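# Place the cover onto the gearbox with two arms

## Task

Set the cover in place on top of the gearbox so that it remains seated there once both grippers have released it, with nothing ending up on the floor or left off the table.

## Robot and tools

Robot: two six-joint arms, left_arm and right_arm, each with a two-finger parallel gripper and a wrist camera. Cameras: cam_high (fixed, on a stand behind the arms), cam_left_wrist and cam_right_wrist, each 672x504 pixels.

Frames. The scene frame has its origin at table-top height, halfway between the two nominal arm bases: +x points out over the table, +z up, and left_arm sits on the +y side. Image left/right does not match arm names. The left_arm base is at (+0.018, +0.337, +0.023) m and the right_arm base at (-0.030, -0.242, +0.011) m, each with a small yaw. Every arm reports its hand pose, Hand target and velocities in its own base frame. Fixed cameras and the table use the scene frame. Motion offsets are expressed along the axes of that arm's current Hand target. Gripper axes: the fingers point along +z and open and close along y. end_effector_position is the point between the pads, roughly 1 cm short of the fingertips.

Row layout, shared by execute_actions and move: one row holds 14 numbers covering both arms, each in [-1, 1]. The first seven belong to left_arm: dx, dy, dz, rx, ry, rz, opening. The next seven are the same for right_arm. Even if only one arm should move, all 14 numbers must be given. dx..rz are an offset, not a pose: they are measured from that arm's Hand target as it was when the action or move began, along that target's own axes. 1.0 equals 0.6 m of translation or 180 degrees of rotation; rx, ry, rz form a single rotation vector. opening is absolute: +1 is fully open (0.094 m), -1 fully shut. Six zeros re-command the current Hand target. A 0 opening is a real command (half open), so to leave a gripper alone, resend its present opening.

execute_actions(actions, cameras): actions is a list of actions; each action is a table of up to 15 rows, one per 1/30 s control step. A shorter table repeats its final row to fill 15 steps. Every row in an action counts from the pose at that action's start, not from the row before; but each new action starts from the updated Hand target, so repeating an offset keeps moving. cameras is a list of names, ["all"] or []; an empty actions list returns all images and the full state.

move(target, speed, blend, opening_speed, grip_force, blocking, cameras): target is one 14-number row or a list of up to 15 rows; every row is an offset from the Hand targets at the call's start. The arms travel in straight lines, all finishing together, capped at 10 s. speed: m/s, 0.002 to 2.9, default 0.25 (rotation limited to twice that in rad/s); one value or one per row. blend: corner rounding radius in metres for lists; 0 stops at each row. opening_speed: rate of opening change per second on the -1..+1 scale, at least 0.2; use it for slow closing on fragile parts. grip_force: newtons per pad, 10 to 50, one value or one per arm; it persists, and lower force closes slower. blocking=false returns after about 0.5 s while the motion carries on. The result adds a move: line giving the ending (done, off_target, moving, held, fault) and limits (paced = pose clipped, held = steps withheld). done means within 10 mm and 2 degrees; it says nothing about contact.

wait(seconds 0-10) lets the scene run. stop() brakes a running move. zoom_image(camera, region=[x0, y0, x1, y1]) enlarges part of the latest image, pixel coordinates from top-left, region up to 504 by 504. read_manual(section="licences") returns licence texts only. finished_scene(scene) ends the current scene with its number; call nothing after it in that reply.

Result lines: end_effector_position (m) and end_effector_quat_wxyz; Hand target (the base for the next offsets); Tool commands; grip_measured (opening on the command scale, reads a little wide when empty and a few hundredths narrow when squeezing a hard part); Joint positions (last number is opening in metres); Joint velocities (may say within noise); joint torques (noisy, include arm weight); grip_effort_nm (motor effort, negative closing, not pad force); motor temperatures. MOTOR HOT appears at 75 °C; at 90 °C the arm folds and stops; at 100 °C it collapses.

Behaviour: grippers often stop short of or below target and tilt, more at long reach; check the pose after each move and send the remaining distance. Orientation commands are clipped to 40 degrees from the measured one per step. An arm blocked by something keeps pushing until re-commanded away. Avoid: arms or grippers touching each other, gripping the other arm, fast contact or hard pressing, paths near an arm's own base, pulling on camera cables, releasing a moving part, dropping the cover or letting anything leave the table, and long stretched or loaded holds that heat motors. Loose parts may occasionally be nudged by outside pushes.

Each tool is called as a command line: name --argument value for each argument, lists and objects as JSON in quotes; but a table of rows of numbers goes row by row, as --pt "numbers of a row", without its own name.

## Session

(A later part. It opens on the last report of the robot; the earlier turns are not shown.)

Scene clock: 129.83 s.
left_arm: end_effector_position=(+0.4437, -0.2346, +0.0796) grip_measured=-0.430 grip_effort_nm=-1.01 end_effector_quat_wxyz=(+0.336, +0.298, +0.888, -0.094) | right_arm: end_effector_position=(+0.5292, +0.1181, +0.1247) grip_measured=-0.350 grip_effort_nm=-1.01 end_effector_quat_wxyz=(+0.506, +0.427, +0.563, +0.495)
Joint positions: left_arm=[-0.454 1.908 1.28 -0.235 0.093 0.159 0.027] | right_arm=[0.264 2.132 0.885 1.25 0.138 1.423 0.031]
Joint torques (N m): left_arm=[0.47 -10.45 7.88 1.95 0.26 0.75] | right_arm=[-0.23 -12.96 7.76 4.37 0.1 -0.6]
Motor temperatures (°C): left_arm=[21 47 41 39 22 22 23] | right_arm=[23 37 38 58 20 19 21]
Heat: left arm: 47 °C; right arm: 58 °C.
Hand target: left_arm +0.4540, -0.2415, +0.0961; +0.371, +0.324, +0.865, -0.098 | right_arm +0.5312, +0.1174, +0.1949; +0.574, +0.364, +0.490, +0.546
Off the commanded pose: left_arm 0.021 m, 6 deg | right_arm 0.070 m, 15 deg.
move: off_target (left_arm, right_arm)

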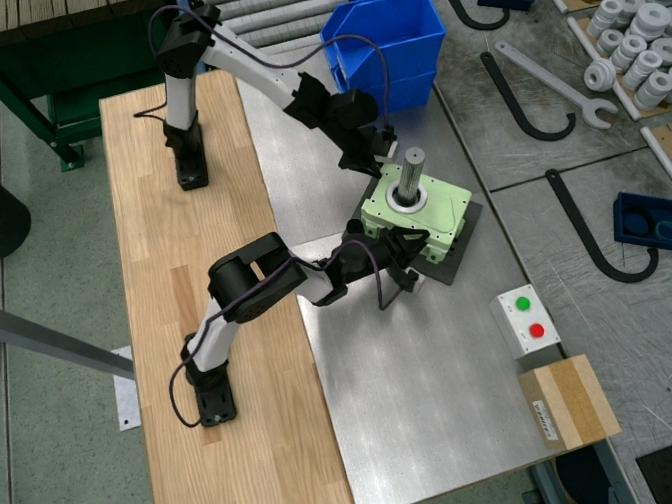

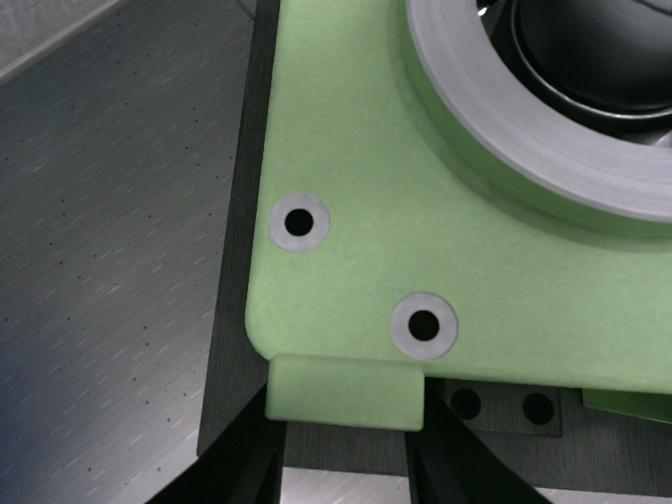

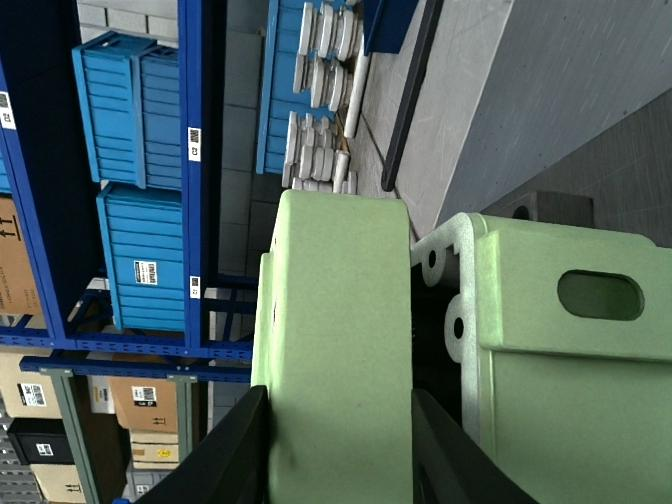

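zoom_image --camera "cam_left_wrist" --region '[400, 0, 672, 230]'

zoom_image --camera "cam_high" --region '[370, 140, 450, 230]'

Scaled by 1.853 from the camera's 672x504 image, which has a finer 960x720 frame.

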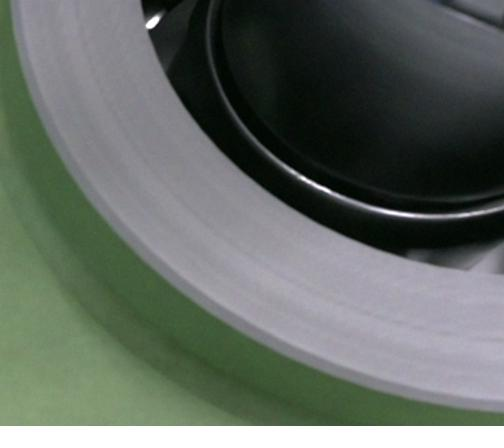

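Scaled by 5.600 from the camera's 672x504 image, which has a finer 960x720 frame.

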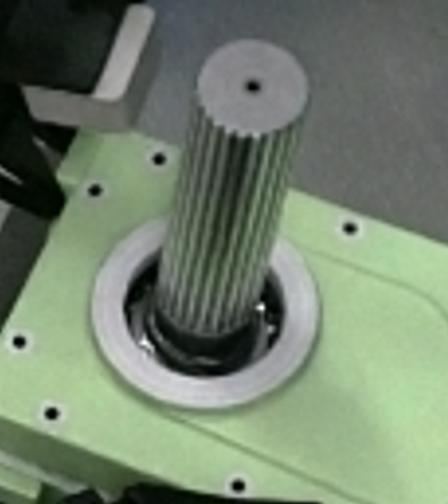

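move --target '[0.0042,0.0,0.0038,0,0,0,-0.8,0.001,-0.0047,-0.0013,0,0,0,-0.65]' --speed 0.03 --cameras '["cam_high", "cam_left_wrist", "cam_right_wrist"]'

zoom_image --camera "cam_high" --region '[350, 130, 490, 270]'

zoom_image --camera "cam_right_wrist" --region '[240, 180, 560, 504]'

Scene clock: 134.07 s.
left_arm: end_effector_position=(+0.4432, -0.2341, +0.0771) grip_measured=-0.430 grip_effort_nm=-1.01 end_effector_quat_wxyz=(+0.336, +0.299, +0.888, -0.093) | right_arm: end_effector_position=(+0.5283, +0.1183, +0.1215) grip_measured=-0.350 grip_effort_nm=-1.01 end_effector_quat_wxyz=(+0.506, +0.428, +0.562, +0.495)
Joint positions: left_arm=[-0.454 1.909 1.272 -0.226 0.093 0.162 0.027] | right_arm=[0.265 2.141 0.881 1.262 0.14 1.425 0.031]
Joint torques (N m): left_arm=[0.44 -10.18 7.82 1.99 0.26 0.73] | right_arm=[-0.28 -12.88 7.95 4.37 0.08 -0.62]
Motor temperatures (°C): left_arm=[21 47 41 39 22 22 23] | right_arm=[23 37 38 58 20 19 21]
Heat: left arm: 47 °C; right arm: 58 °C.
Hand target: left_arm +0.4539, -0.2413, +0.0927; +0.371, +0.324, +0.865, -0.098 | right_arm +0.5311, +0.1175, +0.1918; +0.574, +0.364, +0.490, +0.546
Off the commanded pose: left_arm 0.020 m, 6 deg | right_arm 0.070 m, 15 deg.
move: off_target (left_arm, right_arm)

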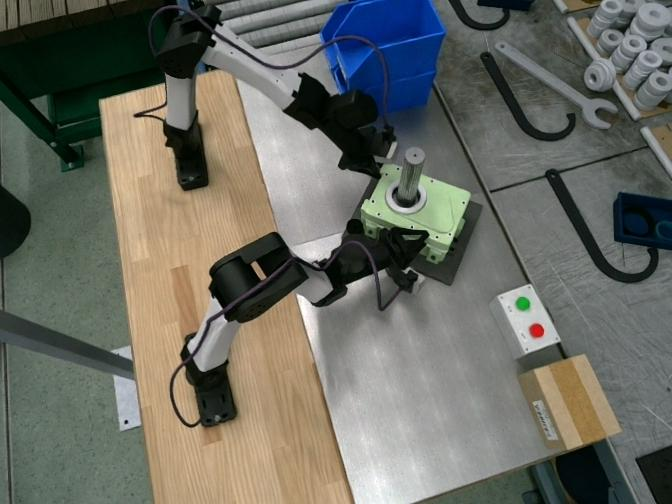

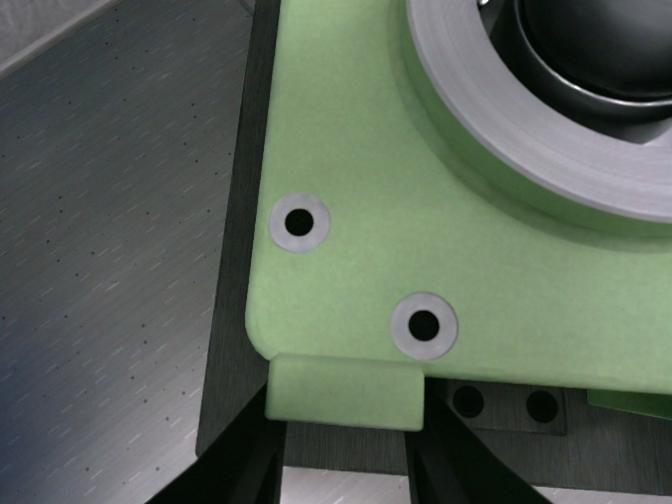

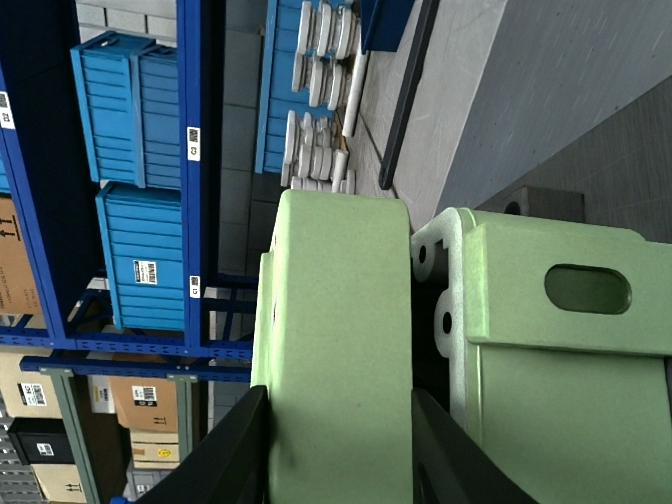

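Scaled by 3.600 from the camera's 672x504 image, which has a finer 960x720 frame.

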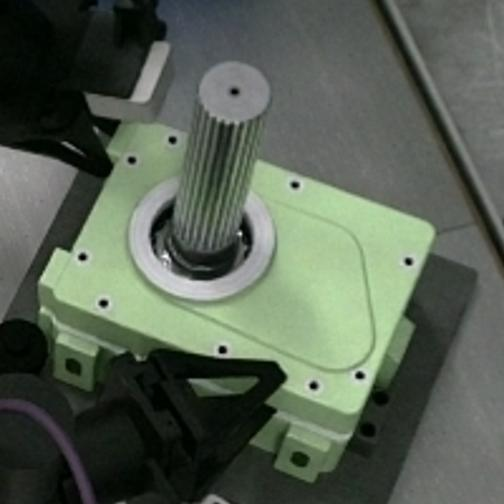

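Scaled by 1.556 from the camera's 672x504 image, which has a finer 960x720 frame.

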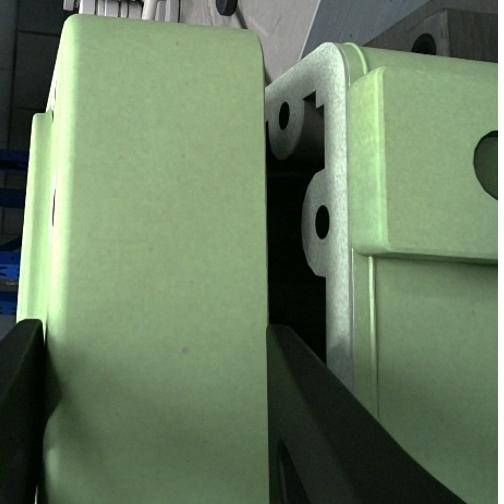

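move --target '[0.0042,0.0,0.0038,0,0,0,-0.8,0.001,-0.0075,-0.002,0,0,0,-0.65]' --speed 0.03 --cameras '["cam_left_wrist", "cam_right_wrist"]'

zoom_image --camera "cam_right_wrist" --region '[240, 180, 560, 504]'

Scene clock: 137.40 s.
left_arm: end_effector_position=(+0.4440, -0.2336, +0.0751) grip_measured=-0.430 grip_effort_nm=-1.01 end_effector_quat_wxyz=(+0.338, +0.300, +0.887, -0.093) | right_arm: end_effector_position=(+0.5280, +0.1184, +0.1196) grip_measured=-0.350 grip_effort_nm=-1.01 end_effector_quat_wxyz=(+0.507, +0.426, +0.560, +0.498)
Joint positions: left_arm=[-0.452 1.912 1.265 -0.212 0.093 0.166 0.027] | right_arm=[0.266 2.153 0.88 1.284 0.14 1.425 0.031]
Joint torques (N m): left_arm=[0.42 -10.06 7.68 1.99 0.27 0.68] | right_arm=[-0.36 -12.59 7.98 4.32 0.08 -0.63]
Motor temperatures (°C): left_arm=[21 46 41 40 22 22 23] | right_arm=[23 37 37 59 20 19 21]
Heat: left arm: 46 °C; right arm: 59 °C.
Hand target: left_arm +0.4540, -0.2410, +0.0894; +0.371, +0.324, +0.865, -0.098 | right_arm +0.5311, +0.1173, +0.1873; +0.574, +0.364, +0.490, +0.546
Off the commanded pose: left_arm 0.019 m, 5 deg | right_arm 0.068 m, 14 deg.
move: off_target (left_arm, right_arm)
Images, in order (width x height): cam_left_wrist 672x504, cam_right_wrist 672x504.

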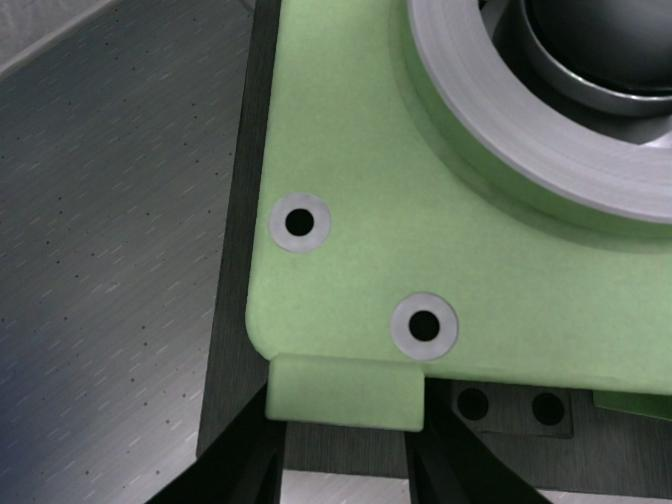

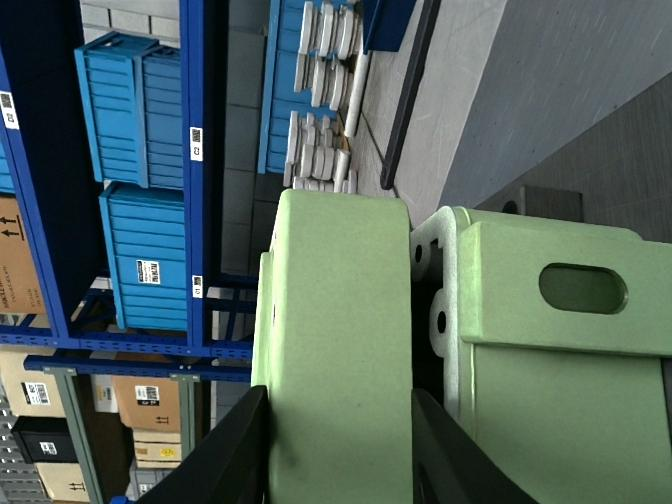

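Scaled by 1.556 from the camera's 672x504 image, which has a finer 960x720 frame.

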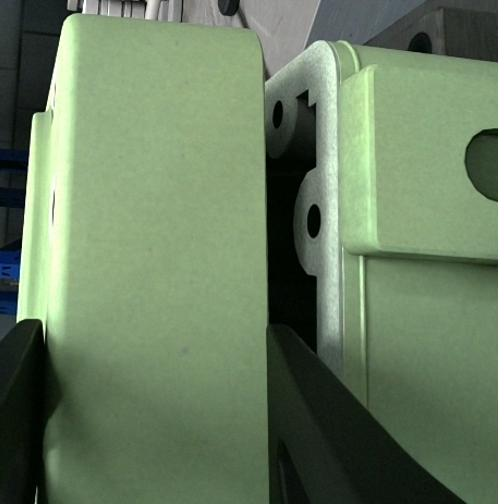

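move --target '[0.0055,0.0,0.005,0,0,0,-0.8,0.001,-0.0095,-0.0025,0,0,0,-0.65]' --speed 0.03 --cameras '["cam_high", "cam_left_wrist", "cam_right_wrist"]'

zoom_image --camera "cam_right_wrist" --region '[240, 180, 560, 504]'

zoom_image --camera "cam_high" --region '[350, 130, 490, 270]'

Scene clock: 138.83 s.
left_arm: end_effector_position=(+0.4440, -0.2336, +0.0741) grip_measured=-0.430 grip_effort_nm=-1.01 end_effector_quat_wxyz=(+0.340, +0.300, +0.886, -0.093) | right_arm: end_effector_position=(+0.5280, +0.1184, +0.1191) grip_measured=-0.350 grip_effort_nm=-1.01 end_effector_quat_wxyz=(+0.510, +0.424, +0.557, +0.501)
Joint positions: left_arm=[-0.452 1.912 1.258 -0.202 0.093 0.166 0.027] | right_arm=[0.266 2.165 0.88 1.306 0.14 1.425 0.031]
Joint torques (N m): left_arm=[0.54 -9.39 7.49 2.04 0.27 0.69] | right_arm=[-0.43 -11.75 7.95 4.29 0.05 -0.62]
Motor temperatures (°C): left_arm=[21 46 41 40 22 22 23] | right_arm=[23 37 37 59 20 19 21]
Heat: left arm: 46 °C; right arm: 59 °C.
Hand target: left_arm +0.4540, -0.2406, +0.0850; +0.371, +0.323, +0.865, -0.098 | right_arm +0.5312, +0.1170, +0.1813; +0.574, +0.364, +0.490, +0.546
Off the commanded pose: left_arm 0.016 m, 5 deg | right_arm 0.062 m, 14 deg.
move: off_target (left_arm, right_arm)

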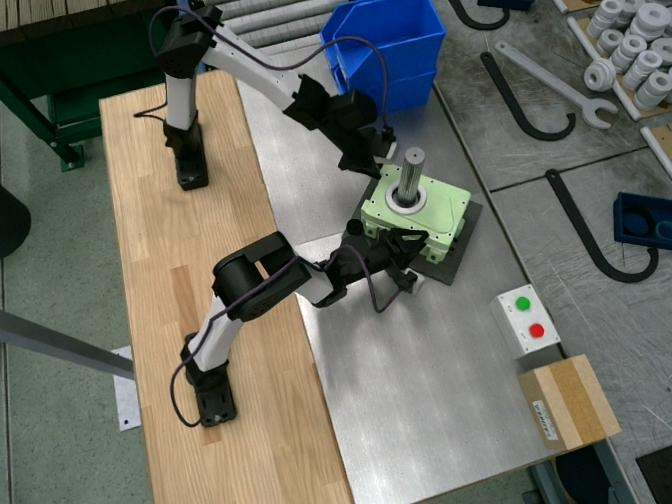

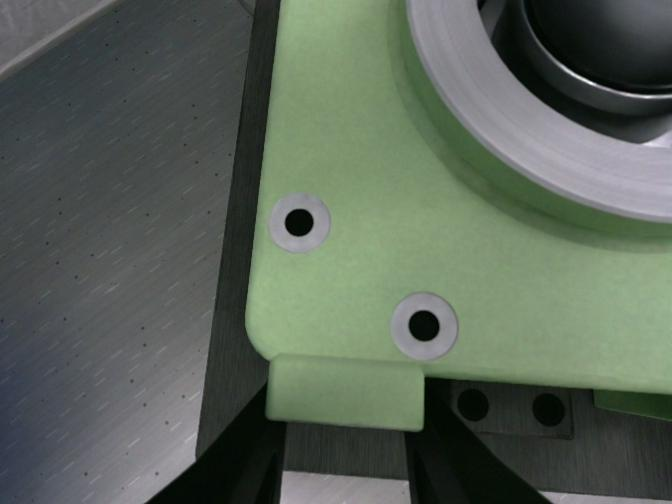

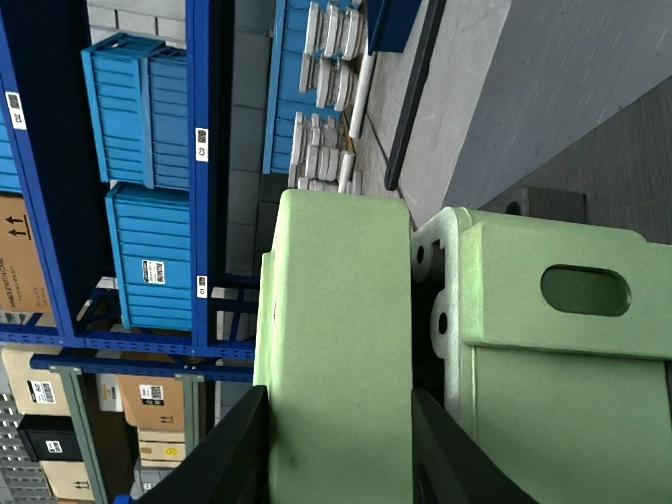

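Scaled by 1.556 from the camera's 672x504 image, which has a finer 960x720 frame.

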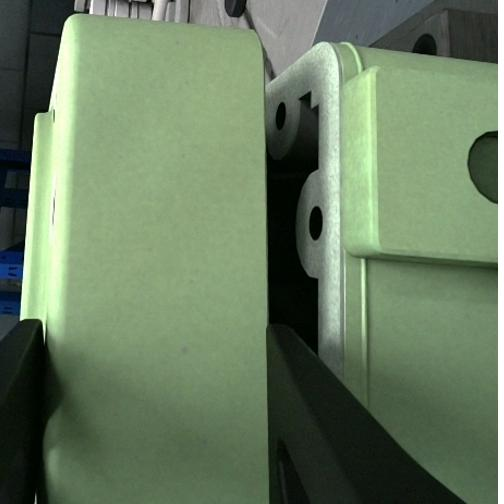

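Scaled by 3.600 from the camera's 672x504 image, which has a finer 960x720 frame.

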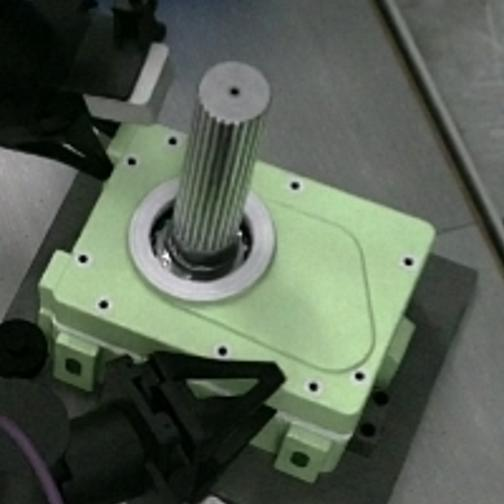

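move --target '[0,0,0,0,0,0,-0.8,0.018,-0.0873,-0.0283,0.0717,0.0128,0.0087,-0.65]' --speed 0.08 --cameras '["cam_high", "cam_left_wrist", "cam_right_wrist"]'

Scene clock: 142.83 s.
left_arm: end_effector_position=(+0.4440, -0.2336, +0.0741) grip_measured=-0.430 grip_effort_nm=-1.01 end_effector_quat_wxyz=(+0.340, +0.301, +0.886, -0.092) | right_arm: end_effector_position=(+0.5280, +0.1184, +0.1149) grip_measured=-0.350 grip_effort_nm=-1.01 end_effector_quat_wxyz=(+0.502, +0.432, +0.558, +0.500)
Joint positions: left_arm=[-0.452 1.912 1.258 -0.202 0.093 0.169 0.027] | right_arm=[0.266 2.165 0.879 1.29 0.14 1.443 0.031]
Joint torques (N m): left_arm=[0.53 -9.43 7.39 2.05 0.28 0.66] | right_arm=[-0.28 -12.33 5.5 2.29 0 -0.24]
Motor temperatures (°C): left_arm=[21 45 41 40 22 22 23] | right_arm=[23 38 37 59 20 19 21]
Heat: left arm: 45 °C; right arm: 59 °C.
Hand target: left_arm +0.4540, -0.2406, +0.0850; +0.371, +0.324, +0.865, -0.098 | right_arm +0.5282, +0.1183, +0.1253; +0.512, +0.422, +0.555, +0.503
Off the commanded pose: left_arm 0.016 m, 5 deg | right_arm 0.010 m, 2 deg.
move: off_target (left_arm)

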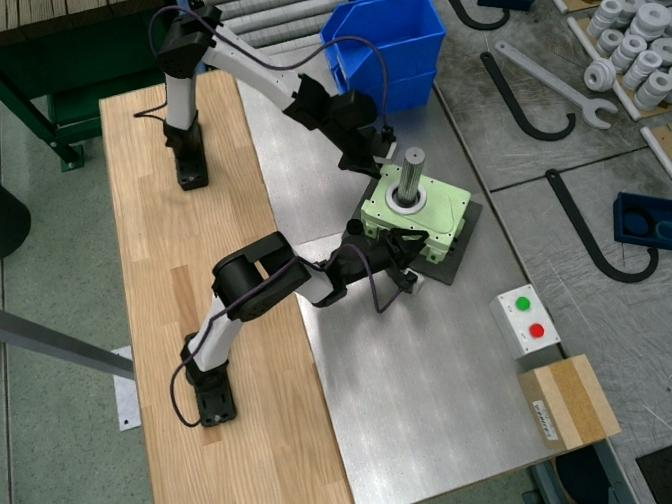

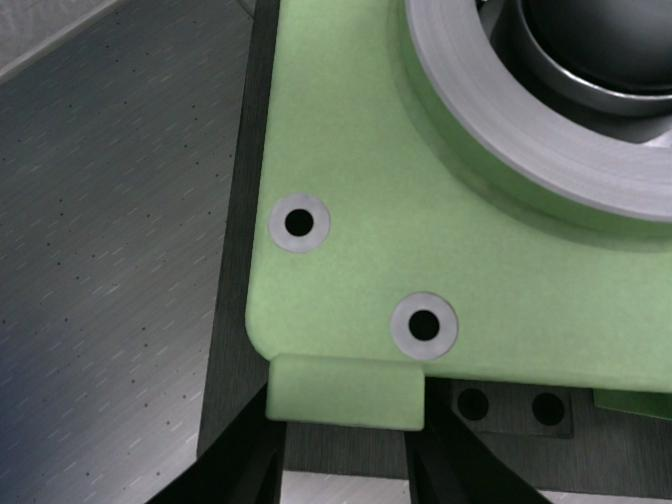

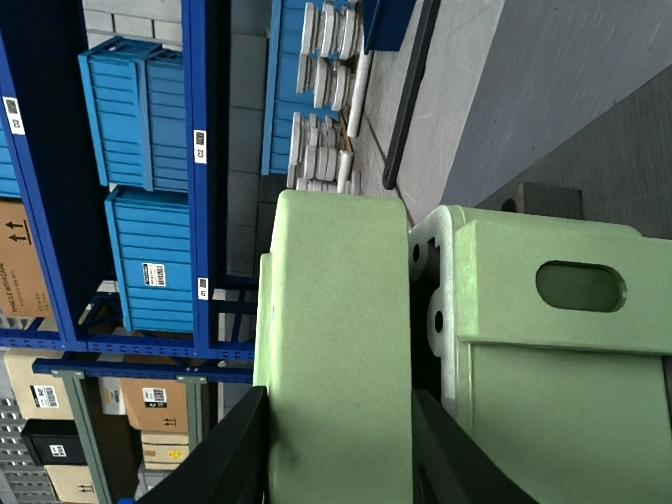

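move --target '[0,0,0,0,0,0,-0.8,0,0,0,0,0,0,-0.2]' --speed 0.08 --opening_speed 0.6 --cameras '["cam_right_wrist"]'

Scene clock: 144.33 s.
left_arm: end_effector_position=(+0.4440, -0.2336, +0.0741) grip_measured=-0.430 grip_effort_nm=-1.01 end_effector_quat_wxyz=(+0.340, +0.302, +0.886, -0.092) | right_arm: end_effector_position=(+0.5280, +0.1184, +0.1135) grip_measured=-0.202 grip_effort_nm=0.12 end_effector_quat_wxyz=(+0.503, +0.430, +0.562, +0.496)
Joint positions: left_arm=[-0.452 1.912 1.258 -0.202 0.093 0.17 0.027] | right_arm=[0.266 2.165 0.879 1.284 0.14 1.432 0.037]
Joint torques (N m): left_arm=[0.54 -9.4 7.42 2.05 0.29 0.65] | right_arm=[-0.27 -12.36 5.5 2.36 0 -0.12]
Motor temperatures (°C): left_arm=[21 45 41 40 22 22 23] | right_arm=[23 38 36 58 20 19 21]
Heat: left arm: 45 °C; right arm: 58 °C.
Hand target: left_arm +0.4540, -0.2406, +0.0850; +0.371, +0.324, +0.865, -0.098 | right_arm +0.5282, +0.1183, +0.1253; +0.512, +0.422, +0.555, +0.502
Off the commanded pose: left_arm 0.016 m, 5 deg | right_arm 0.012 m, 2 deg.
move: off_target (left_arm, right_arm)
Images, in order (width x height): cam_right_wrist 672x504.

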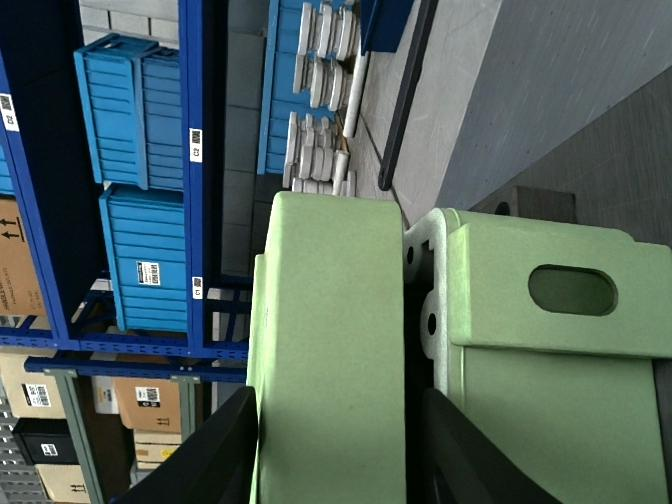

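move --target '[0,0,0,0,0,0,-0.8,-0.0447,-0.0087,-0.1067,0,0,0,-0.2]' --speed 0.08 --cameras '["all"]'

zoom_image --camera "cam_high" --region '[350, 130, 490, 270]'

Scene clock: 146.43 s.
left_arm: end_effector_position=(+0.4440, -0.2336, +0.0741) grip_measured=-0.430 grip_effort_nm=-1.01 end_effector_quat_wxyz=(+0.340, +0.302, +0.886, -0.092) | right_arm: end_effector_position=(+0.4672, +0.0849, +0.0839) grip_measured=-0.201 grip_effort_nm=0.08 end_effector_quat_wxyz=(+0.480, +0.448, +0.591, +0.468)
Joint positions: left_arm=[-0.452 1.912 1.258 -0.202 0.093 0.171 0.027] | right_arm=[0.211 2.06 0.59 1.369 0.086 1.43 0.038]
Joint torques (N m): left_arm=[0.54 -9.46 7.39 2.03 0.28 0.64] | right_arm=[-0.69 -11.97 3.96 3.37 -0.02 -0.1]
Motor temperatures (°C): left_arm=[21 45 41 40 22 22 23] | right_arm=[23 38 36 57 20 19 21]
Heat: left arm: 45 °C; right arm: 57 °C.
Hand target: left_arm +0.4540, -0.2406, +0.0850; +0.371, +0.324, +0.865, -0.098 | right_arm +0.4682, +0.0831, +0.1221; +0.512, +0.422, +0.555, +0.502
Off the commanded pose: left_arm 0.016 m, 5 deg | right_arm 0.038 m, 7 deg.
move: off_target (left_arm, right_arm)

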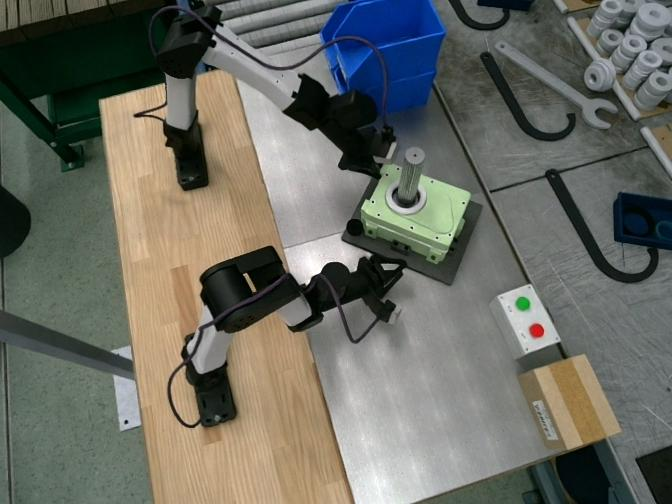

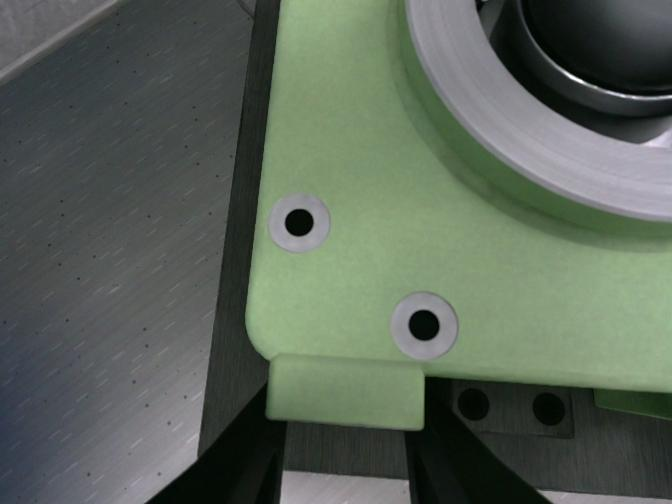

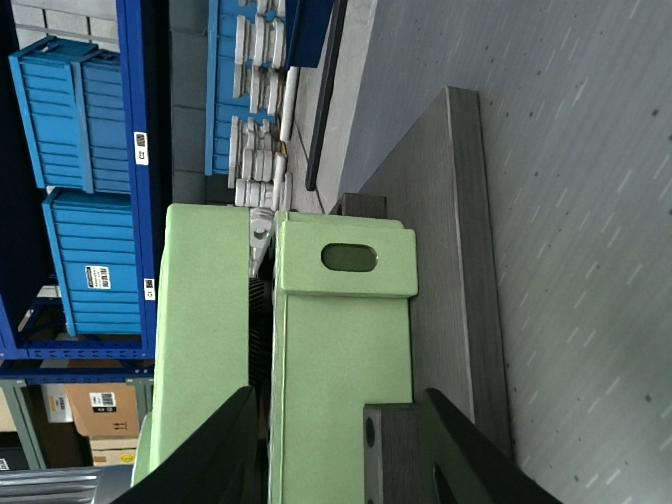

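Scaled by 3.600 from the camera's 672x504 image, which has a finer 960x720 frame.

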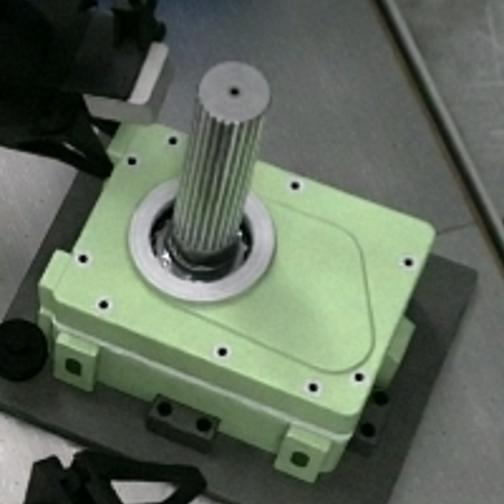

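zoom_image --camera "cam_right_wrist" --region '[140, 180, 440, 500]'

zoom_image --camera "cam_high" --region '[370, 140, 450, 230]'

Scaled by 1.575 from the camera's 672x504 image, which has a finer 960x720 frame.

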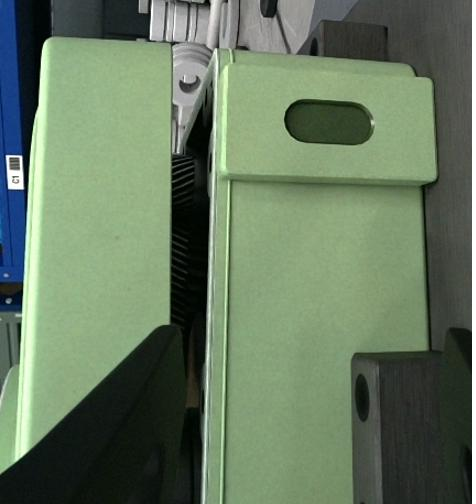

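Scaled by 5.600 from the camera's 672x504 image, which has a finer 960x720 frame.

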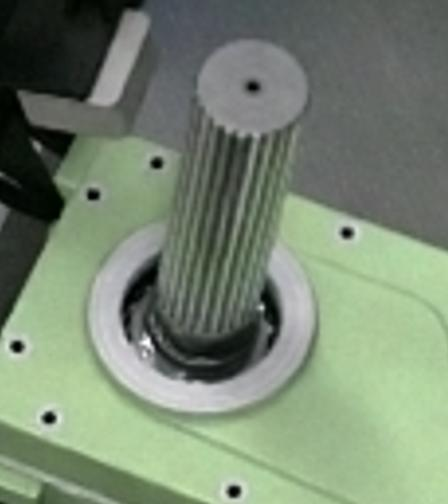

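execute_actions --actions '[]'

Scene clock: 150.77 s.
left_arm: end_effector_position=(+0.4440, -0.2336, +0.0741) grip_measured=-0.430 grip_effort_nm=-1.01 end_effector_quat_wxyz=(+0.340, +0.302, +0.886, -0.092) | right_arm: end_effector_position=(+0.4672, +0.0849, +0.0839) grip_measured=-0.201 grip_effort_nm=0.09 end_effector_quat_wxyz=(+0.480, +0.448, +0.591, +0.468)
Joint positions: left_arm=[-0.452 1.912 1.258 -0.202 0.093 0.171 0.027] | right_arm=[0.211 2.06 0.59 1.369 0.085 1.43 0.038]
Joint velocities: within noise
Joint torques (N m): left_arm=[0.49 -9.39 7.43 2.05 0.28 0.64] | right_arm=[-0.7 -11.97 3.95 3.35 -0.04 -0.11]
Motor temperatures (°C): left_arm=[21 45 41 41 22 22 23] | right_arm=[23 38 35 55 20 19 21]
Heat: left arm: 45 °C; right arm: 55 °C.
Hand target: left_arm +0.4540, -0.2406, +0.0850; +0.371, +0.324, +0.865, -0.098 | right_arm +0.4682, +0.0831, +0.1221; +0.512, +0.422, +0.555, +0.502
Tool commands: left_gripper/opening=-0.8 right_gripper/opening=-0.2
Off the commanded pose: left_arm 0.016 m, 5 deg | right_arm 0.038 m, 7 deg.

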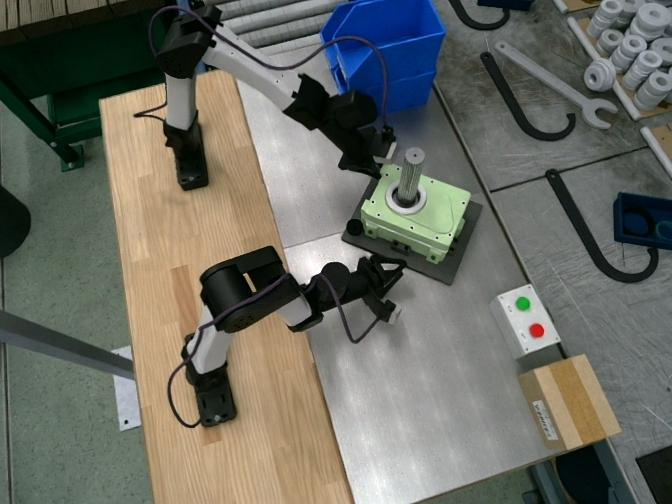

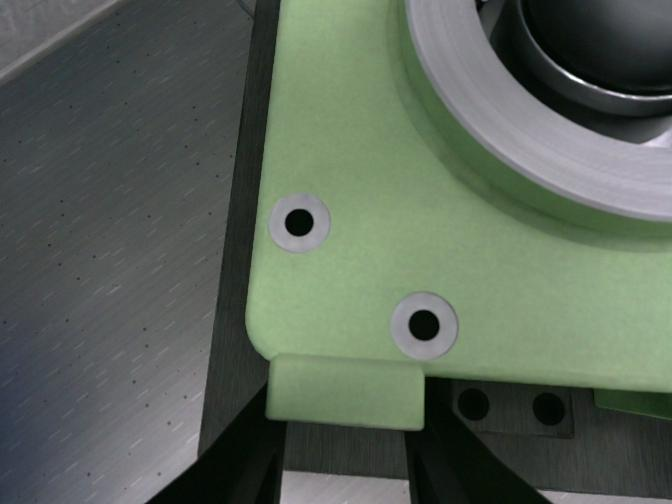

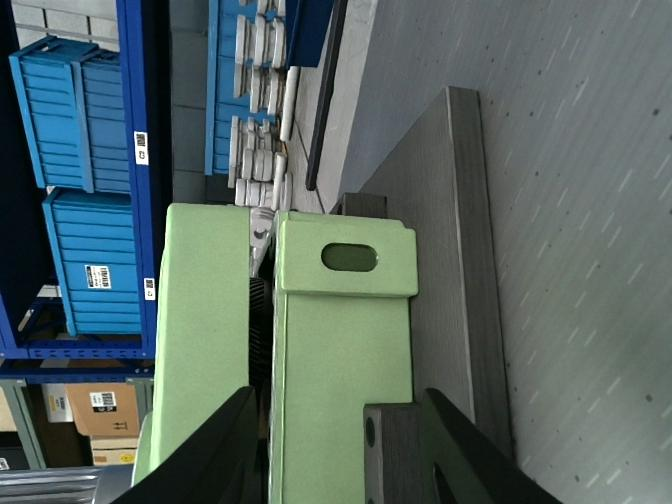

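zoom_image --camera "cam_left_wrist" --region '[392, 0, 672, 240]'

zoom_image --camera "cam_right_wrist" --region '[150, 190, 430, 430]'

zoom_image --camera "cam_high" --region '[340, 140, 490, 270]'

Scaled by 1.800 from the camera's 672x504 image, which has a finer 960x720 frame.

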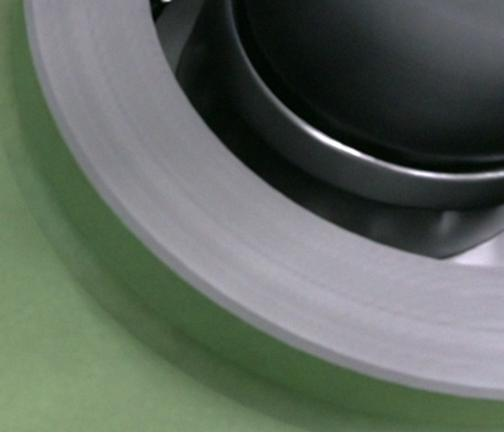

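Scaled by 1.800 from the camera's 672x504 image, which has a finer 960x720 frame.

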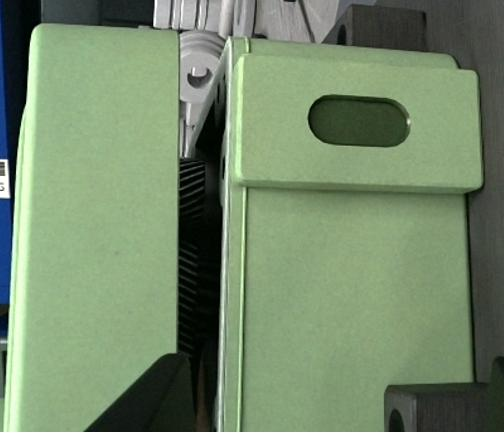

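Scaled by 3.360 from the camera's 672x504 image, which has a finer 960x720 frame.

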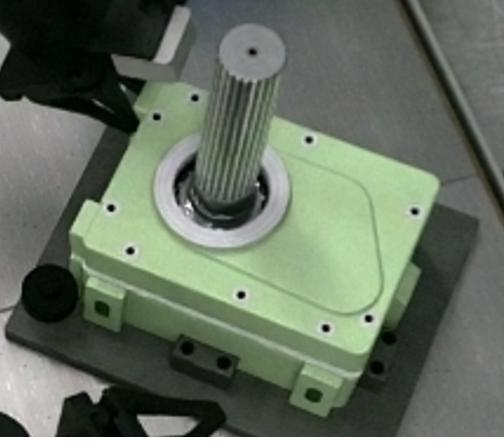

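zoom_image --camera "cam_high" --region '[355, 200, 425, 252]'

zoom_image --camera "cam_high" --region '[400, 210, 470, 262]'

Scaled by 7.200 from the camera's 672x504 image, which has a finer 960x720 frame.

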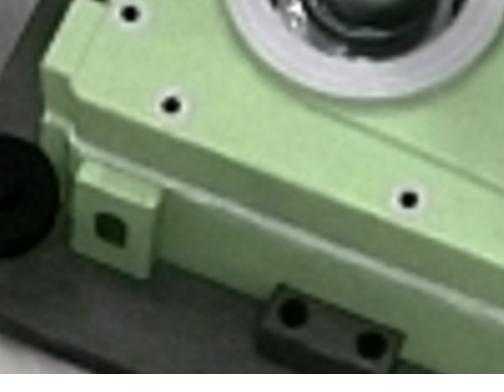

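Scaled by 7.200 from the camera's 672x504 image, which has a finer 960x720 frame.

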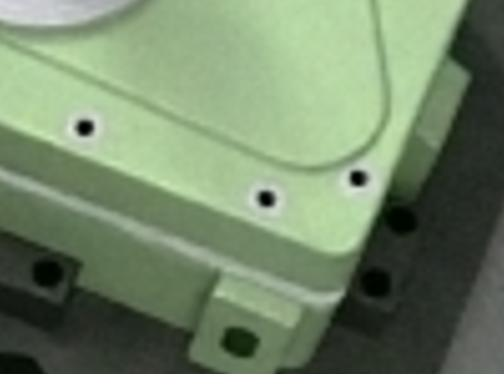

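zoom_image --camera "cam_high" --region '[380, 170, 432, 220]'

Scaled by 9.692 from the camera's 672x504 image, which has a finer 960x720 frame.

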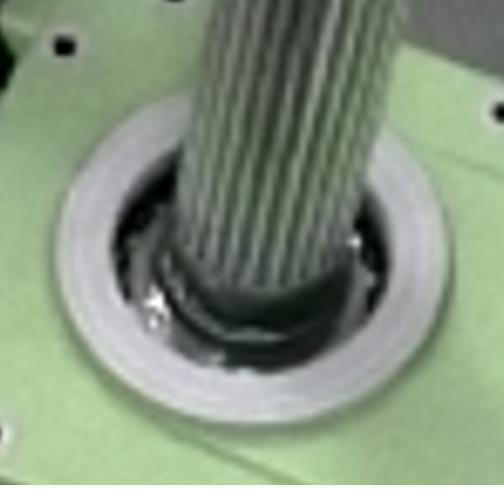

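move --target '[-0.0073,0.00062,-0.00447,0,0,0,-0.8,0,0,0,0,0,0,-0.2]' --speed 0.02 --cameras '["all"]'

Scene clock: 165.83 s.
left_arm: end_effector_position=(+0.4439, -0.2336, +0.0741) grip_measured=-0.430 grip_effort_nm=-1.01 end_effector_quat_wxyz=(+0.340, +0.302, +0.886, -0.092) | right_arm: end_effector_position=(+0.4672, +0.0849, +0.0840) grip_measured=-0.201 grip_effort_nm=0.08 end_effector_quat_wxyz=(+0.480, +0.448, +0.591, +0.468)
Joint positions: left_arm=[-0.452 1.912 1.258 -0.202 0.093 0.171 0.027] | right_arm=[0.211 2.06 0.59 1.369 0.085 1.43 0.038]
Joint torques (N m): left_arm=[0.44 -9.81 8.79 1.89 0.27 0.65] | right_arm=[-0.73 -11.97 3.96 3.34 -0.03 -0.11]
Heat: left arm: 44 °C; right arm: 53 °C.
Hand target: left_arm +0.4550, -0.2413, +0.0900; +0.371, +0.324, +0.865, -0.098 | right_arm +0.4682, +0.0831, +0.1221; +0.512, +0.422, +0.555, +0.502
Off the commanded pose: left_arm 0.021 m, 5 deg | right_arm 0.038 m, 7 deg.
move: off_target (left_arm, right_arm)

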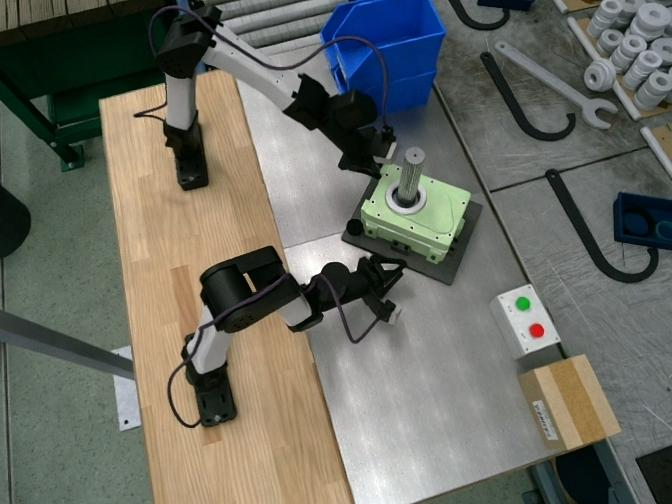

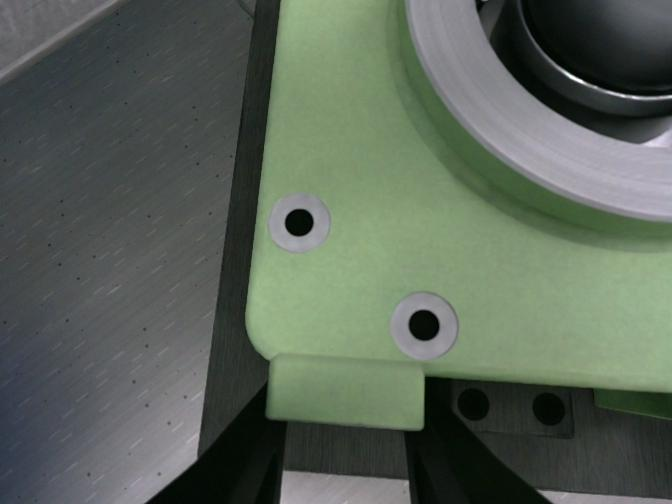

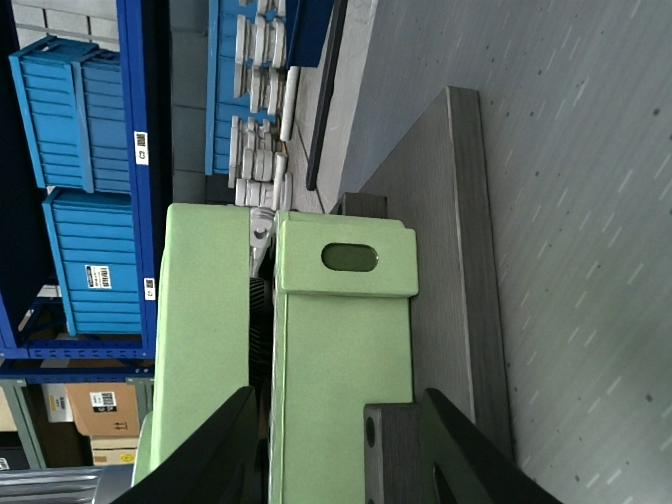

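move --target '[-0.01,0.001,-0.0089,0,0,0,-0.8,0,0,0,0,0,0,-0.2]' --speed 0.02 --cameras '["all"]'

Scene clock: 166.90 s.
left_arm: end_effector_position=(+0.4436, -0.2334, +0.0738) grip_measured=-0.430 grip_effort_nm=-1.01 end_effector_quat_wxyz=(+0.339, +0.302, +0.886, -0.092) | right_arm: end_effector_position=(+0.4672, +0.0849, +0.0840) grip_measured=-0.201 grip_effort_nm=0.08 end_effector_quat_wxyz=(+0.480, +0.448, +0.591, +0.468)
Joint positions: left_arm=[-0.452 1.912 1.258 -0.204 0.093 0.171 0.027] | right_arm=[0.211 2.06 0.59 1.369 0.085 1.43 0.038]
Joint torques (N m): left_arm=[0.44 -10.8 10.52 1.64 0.27 0.63] | right_arm=[-0.68 -11.96 3.95 3.35 -0.04 -0.1]
Heat: left arm: 44 °C; right arm: 53 °C.
Hand target: left_arm +0.4554, -0.2416, +0.0980; +0.371, +0.324, +0.865, -0.098 | right_arm +0.4682, +0.0831, +0.1221; +0.512, +0.422, +0.555, +0.502
Off the commanded pose: left_arm 0.028 m, 5 deg | right_arm 0.038 m, 7 deg.
move: off_target (left_arm, right_arm)

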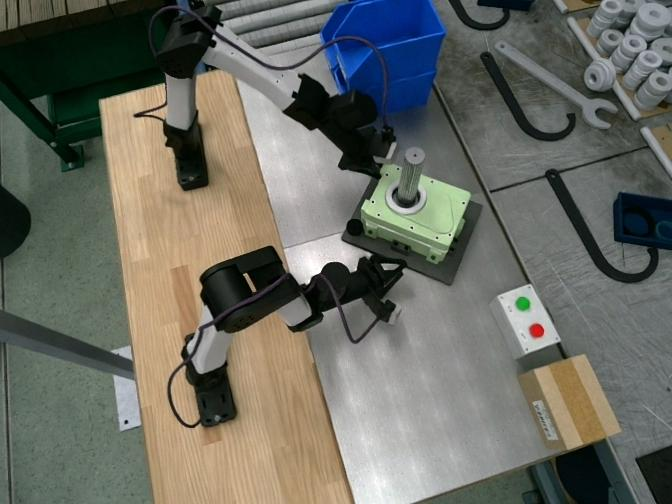

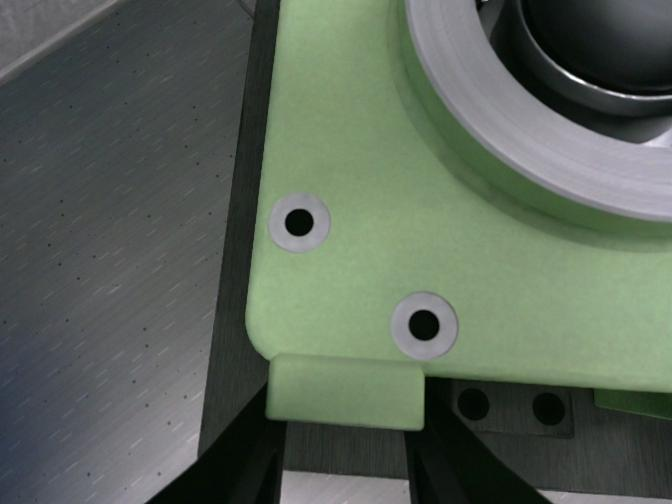

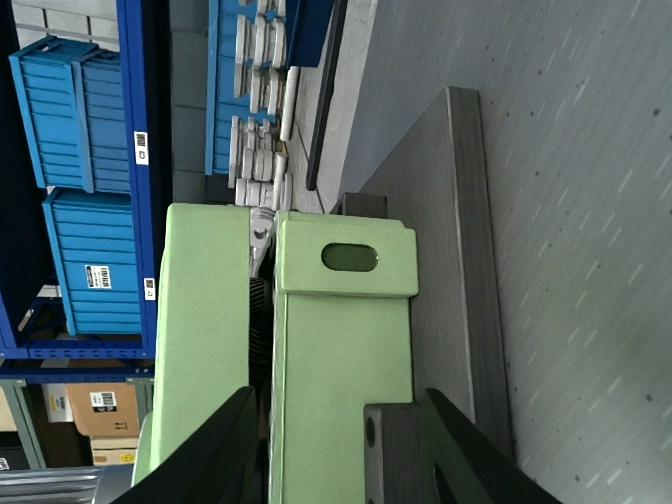

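move --target '[-0.006,0.0005,-0.0059,0,0,0,-0.8,0,0,0,0,0,0,-0.2]' --speed 0.01 --cameras '[]'

Scene clock: 168.30 s.
left_arm: end_effector_position=(+0.4435, -0.2334, +0.0751) grip_measured=-0.430 grip_effort_nm=-1.01 end_effector_quat_wxyz=(+0.337, +0.304, +0.886, -0.091) | right_arm: end_effector_position=(+0.4672, +0.0849, +0.0840) grip_measured=-0.201 grip_effort_nm=0.09 end_effector_quat_wxyz=(+0.480, +0.448, +0.591, +0.468)
Joint positions: left_arm=[-0.452 1.912 1.267 -0.218 0.093 0.175 0.027] | right_arm=[0.211 2.06 0.59 1.369 0.085 1.43 0.038]
Joint torques (N m): left_arm=[0.4 -11.37 10.71 1.59 0.29 0.59] | right_arm=[-0.7 -11.99 3.96 3.35 -0.03 -0.1]
Heat: left arm: 44 °C; right arm: 53 °C.
Hand target: left_arm +0.4553, -0.2417, +0.1031; +0.371, +0.324, +0.865, -0.098 | right_arm +0.4682, +0.0831, +0.1221; +0.512, +0.422, +0.555, +0.502
Off the commanded pose: left_arm 0.032 m, 5 deg | right_arm 0.038 m, 7 deg.
move: off_target (left_arm, right_arm)
No camera images: "cameras" was empty.

move --target '[-0.0059,0.0005,-0.0035,0,0,0,-0.8,0,0,0,0,0,0,-0.2]' --speed 0.01 --cameras '[]'

Scene clock: 169.40 s.
left_arm: end_effector_position=(+0.4436, -0.2332, +0.0769) grip_measured=-0.430 grip_effort_nm=-1.01 end_effector_quat_wxyz=(+0.334, +0.307, +0.887, -0.089) | right_arm: end_effector_position=(+0.4672, +0.0849, +0.0840) grip_measured=-0.201 grip_effort_nm=0.08 end_effector_quat_wxyz=(+0.480, +0.448, +0.591, +0.468)
Joint positions: left_arm=[-0.452 1.912 1.279 -0.236 0.092 0.181 0.027] | right_arm=[0.211 2.06 0.59 1.369 0.085 1.43 0.038]
Joint torques (N m): left_arm=[0.36 -11.58 11.03 1.62 0.28 0.51] | right_arm=[-0.7 -11.97 3.97 3.35 -0.04 -0.09]
Heat: left arm: 44 °C; right arm: 53 °C.
Hand target: left_arm +0.4562, -0.2423, +0.1071; +0.371, +0.323, +0.865, -0.098 | right_arm +0.4682, +0.0831, +0.1221; +0.512, +0.422, +0.555, +0.502
Off the commanded pose: left_arm 0.034 m, 5 deg | right_arm 0.038 m, 7 deg.
move: off_target (left_arm, right_arm)
No camera images: "cameras" was empty.


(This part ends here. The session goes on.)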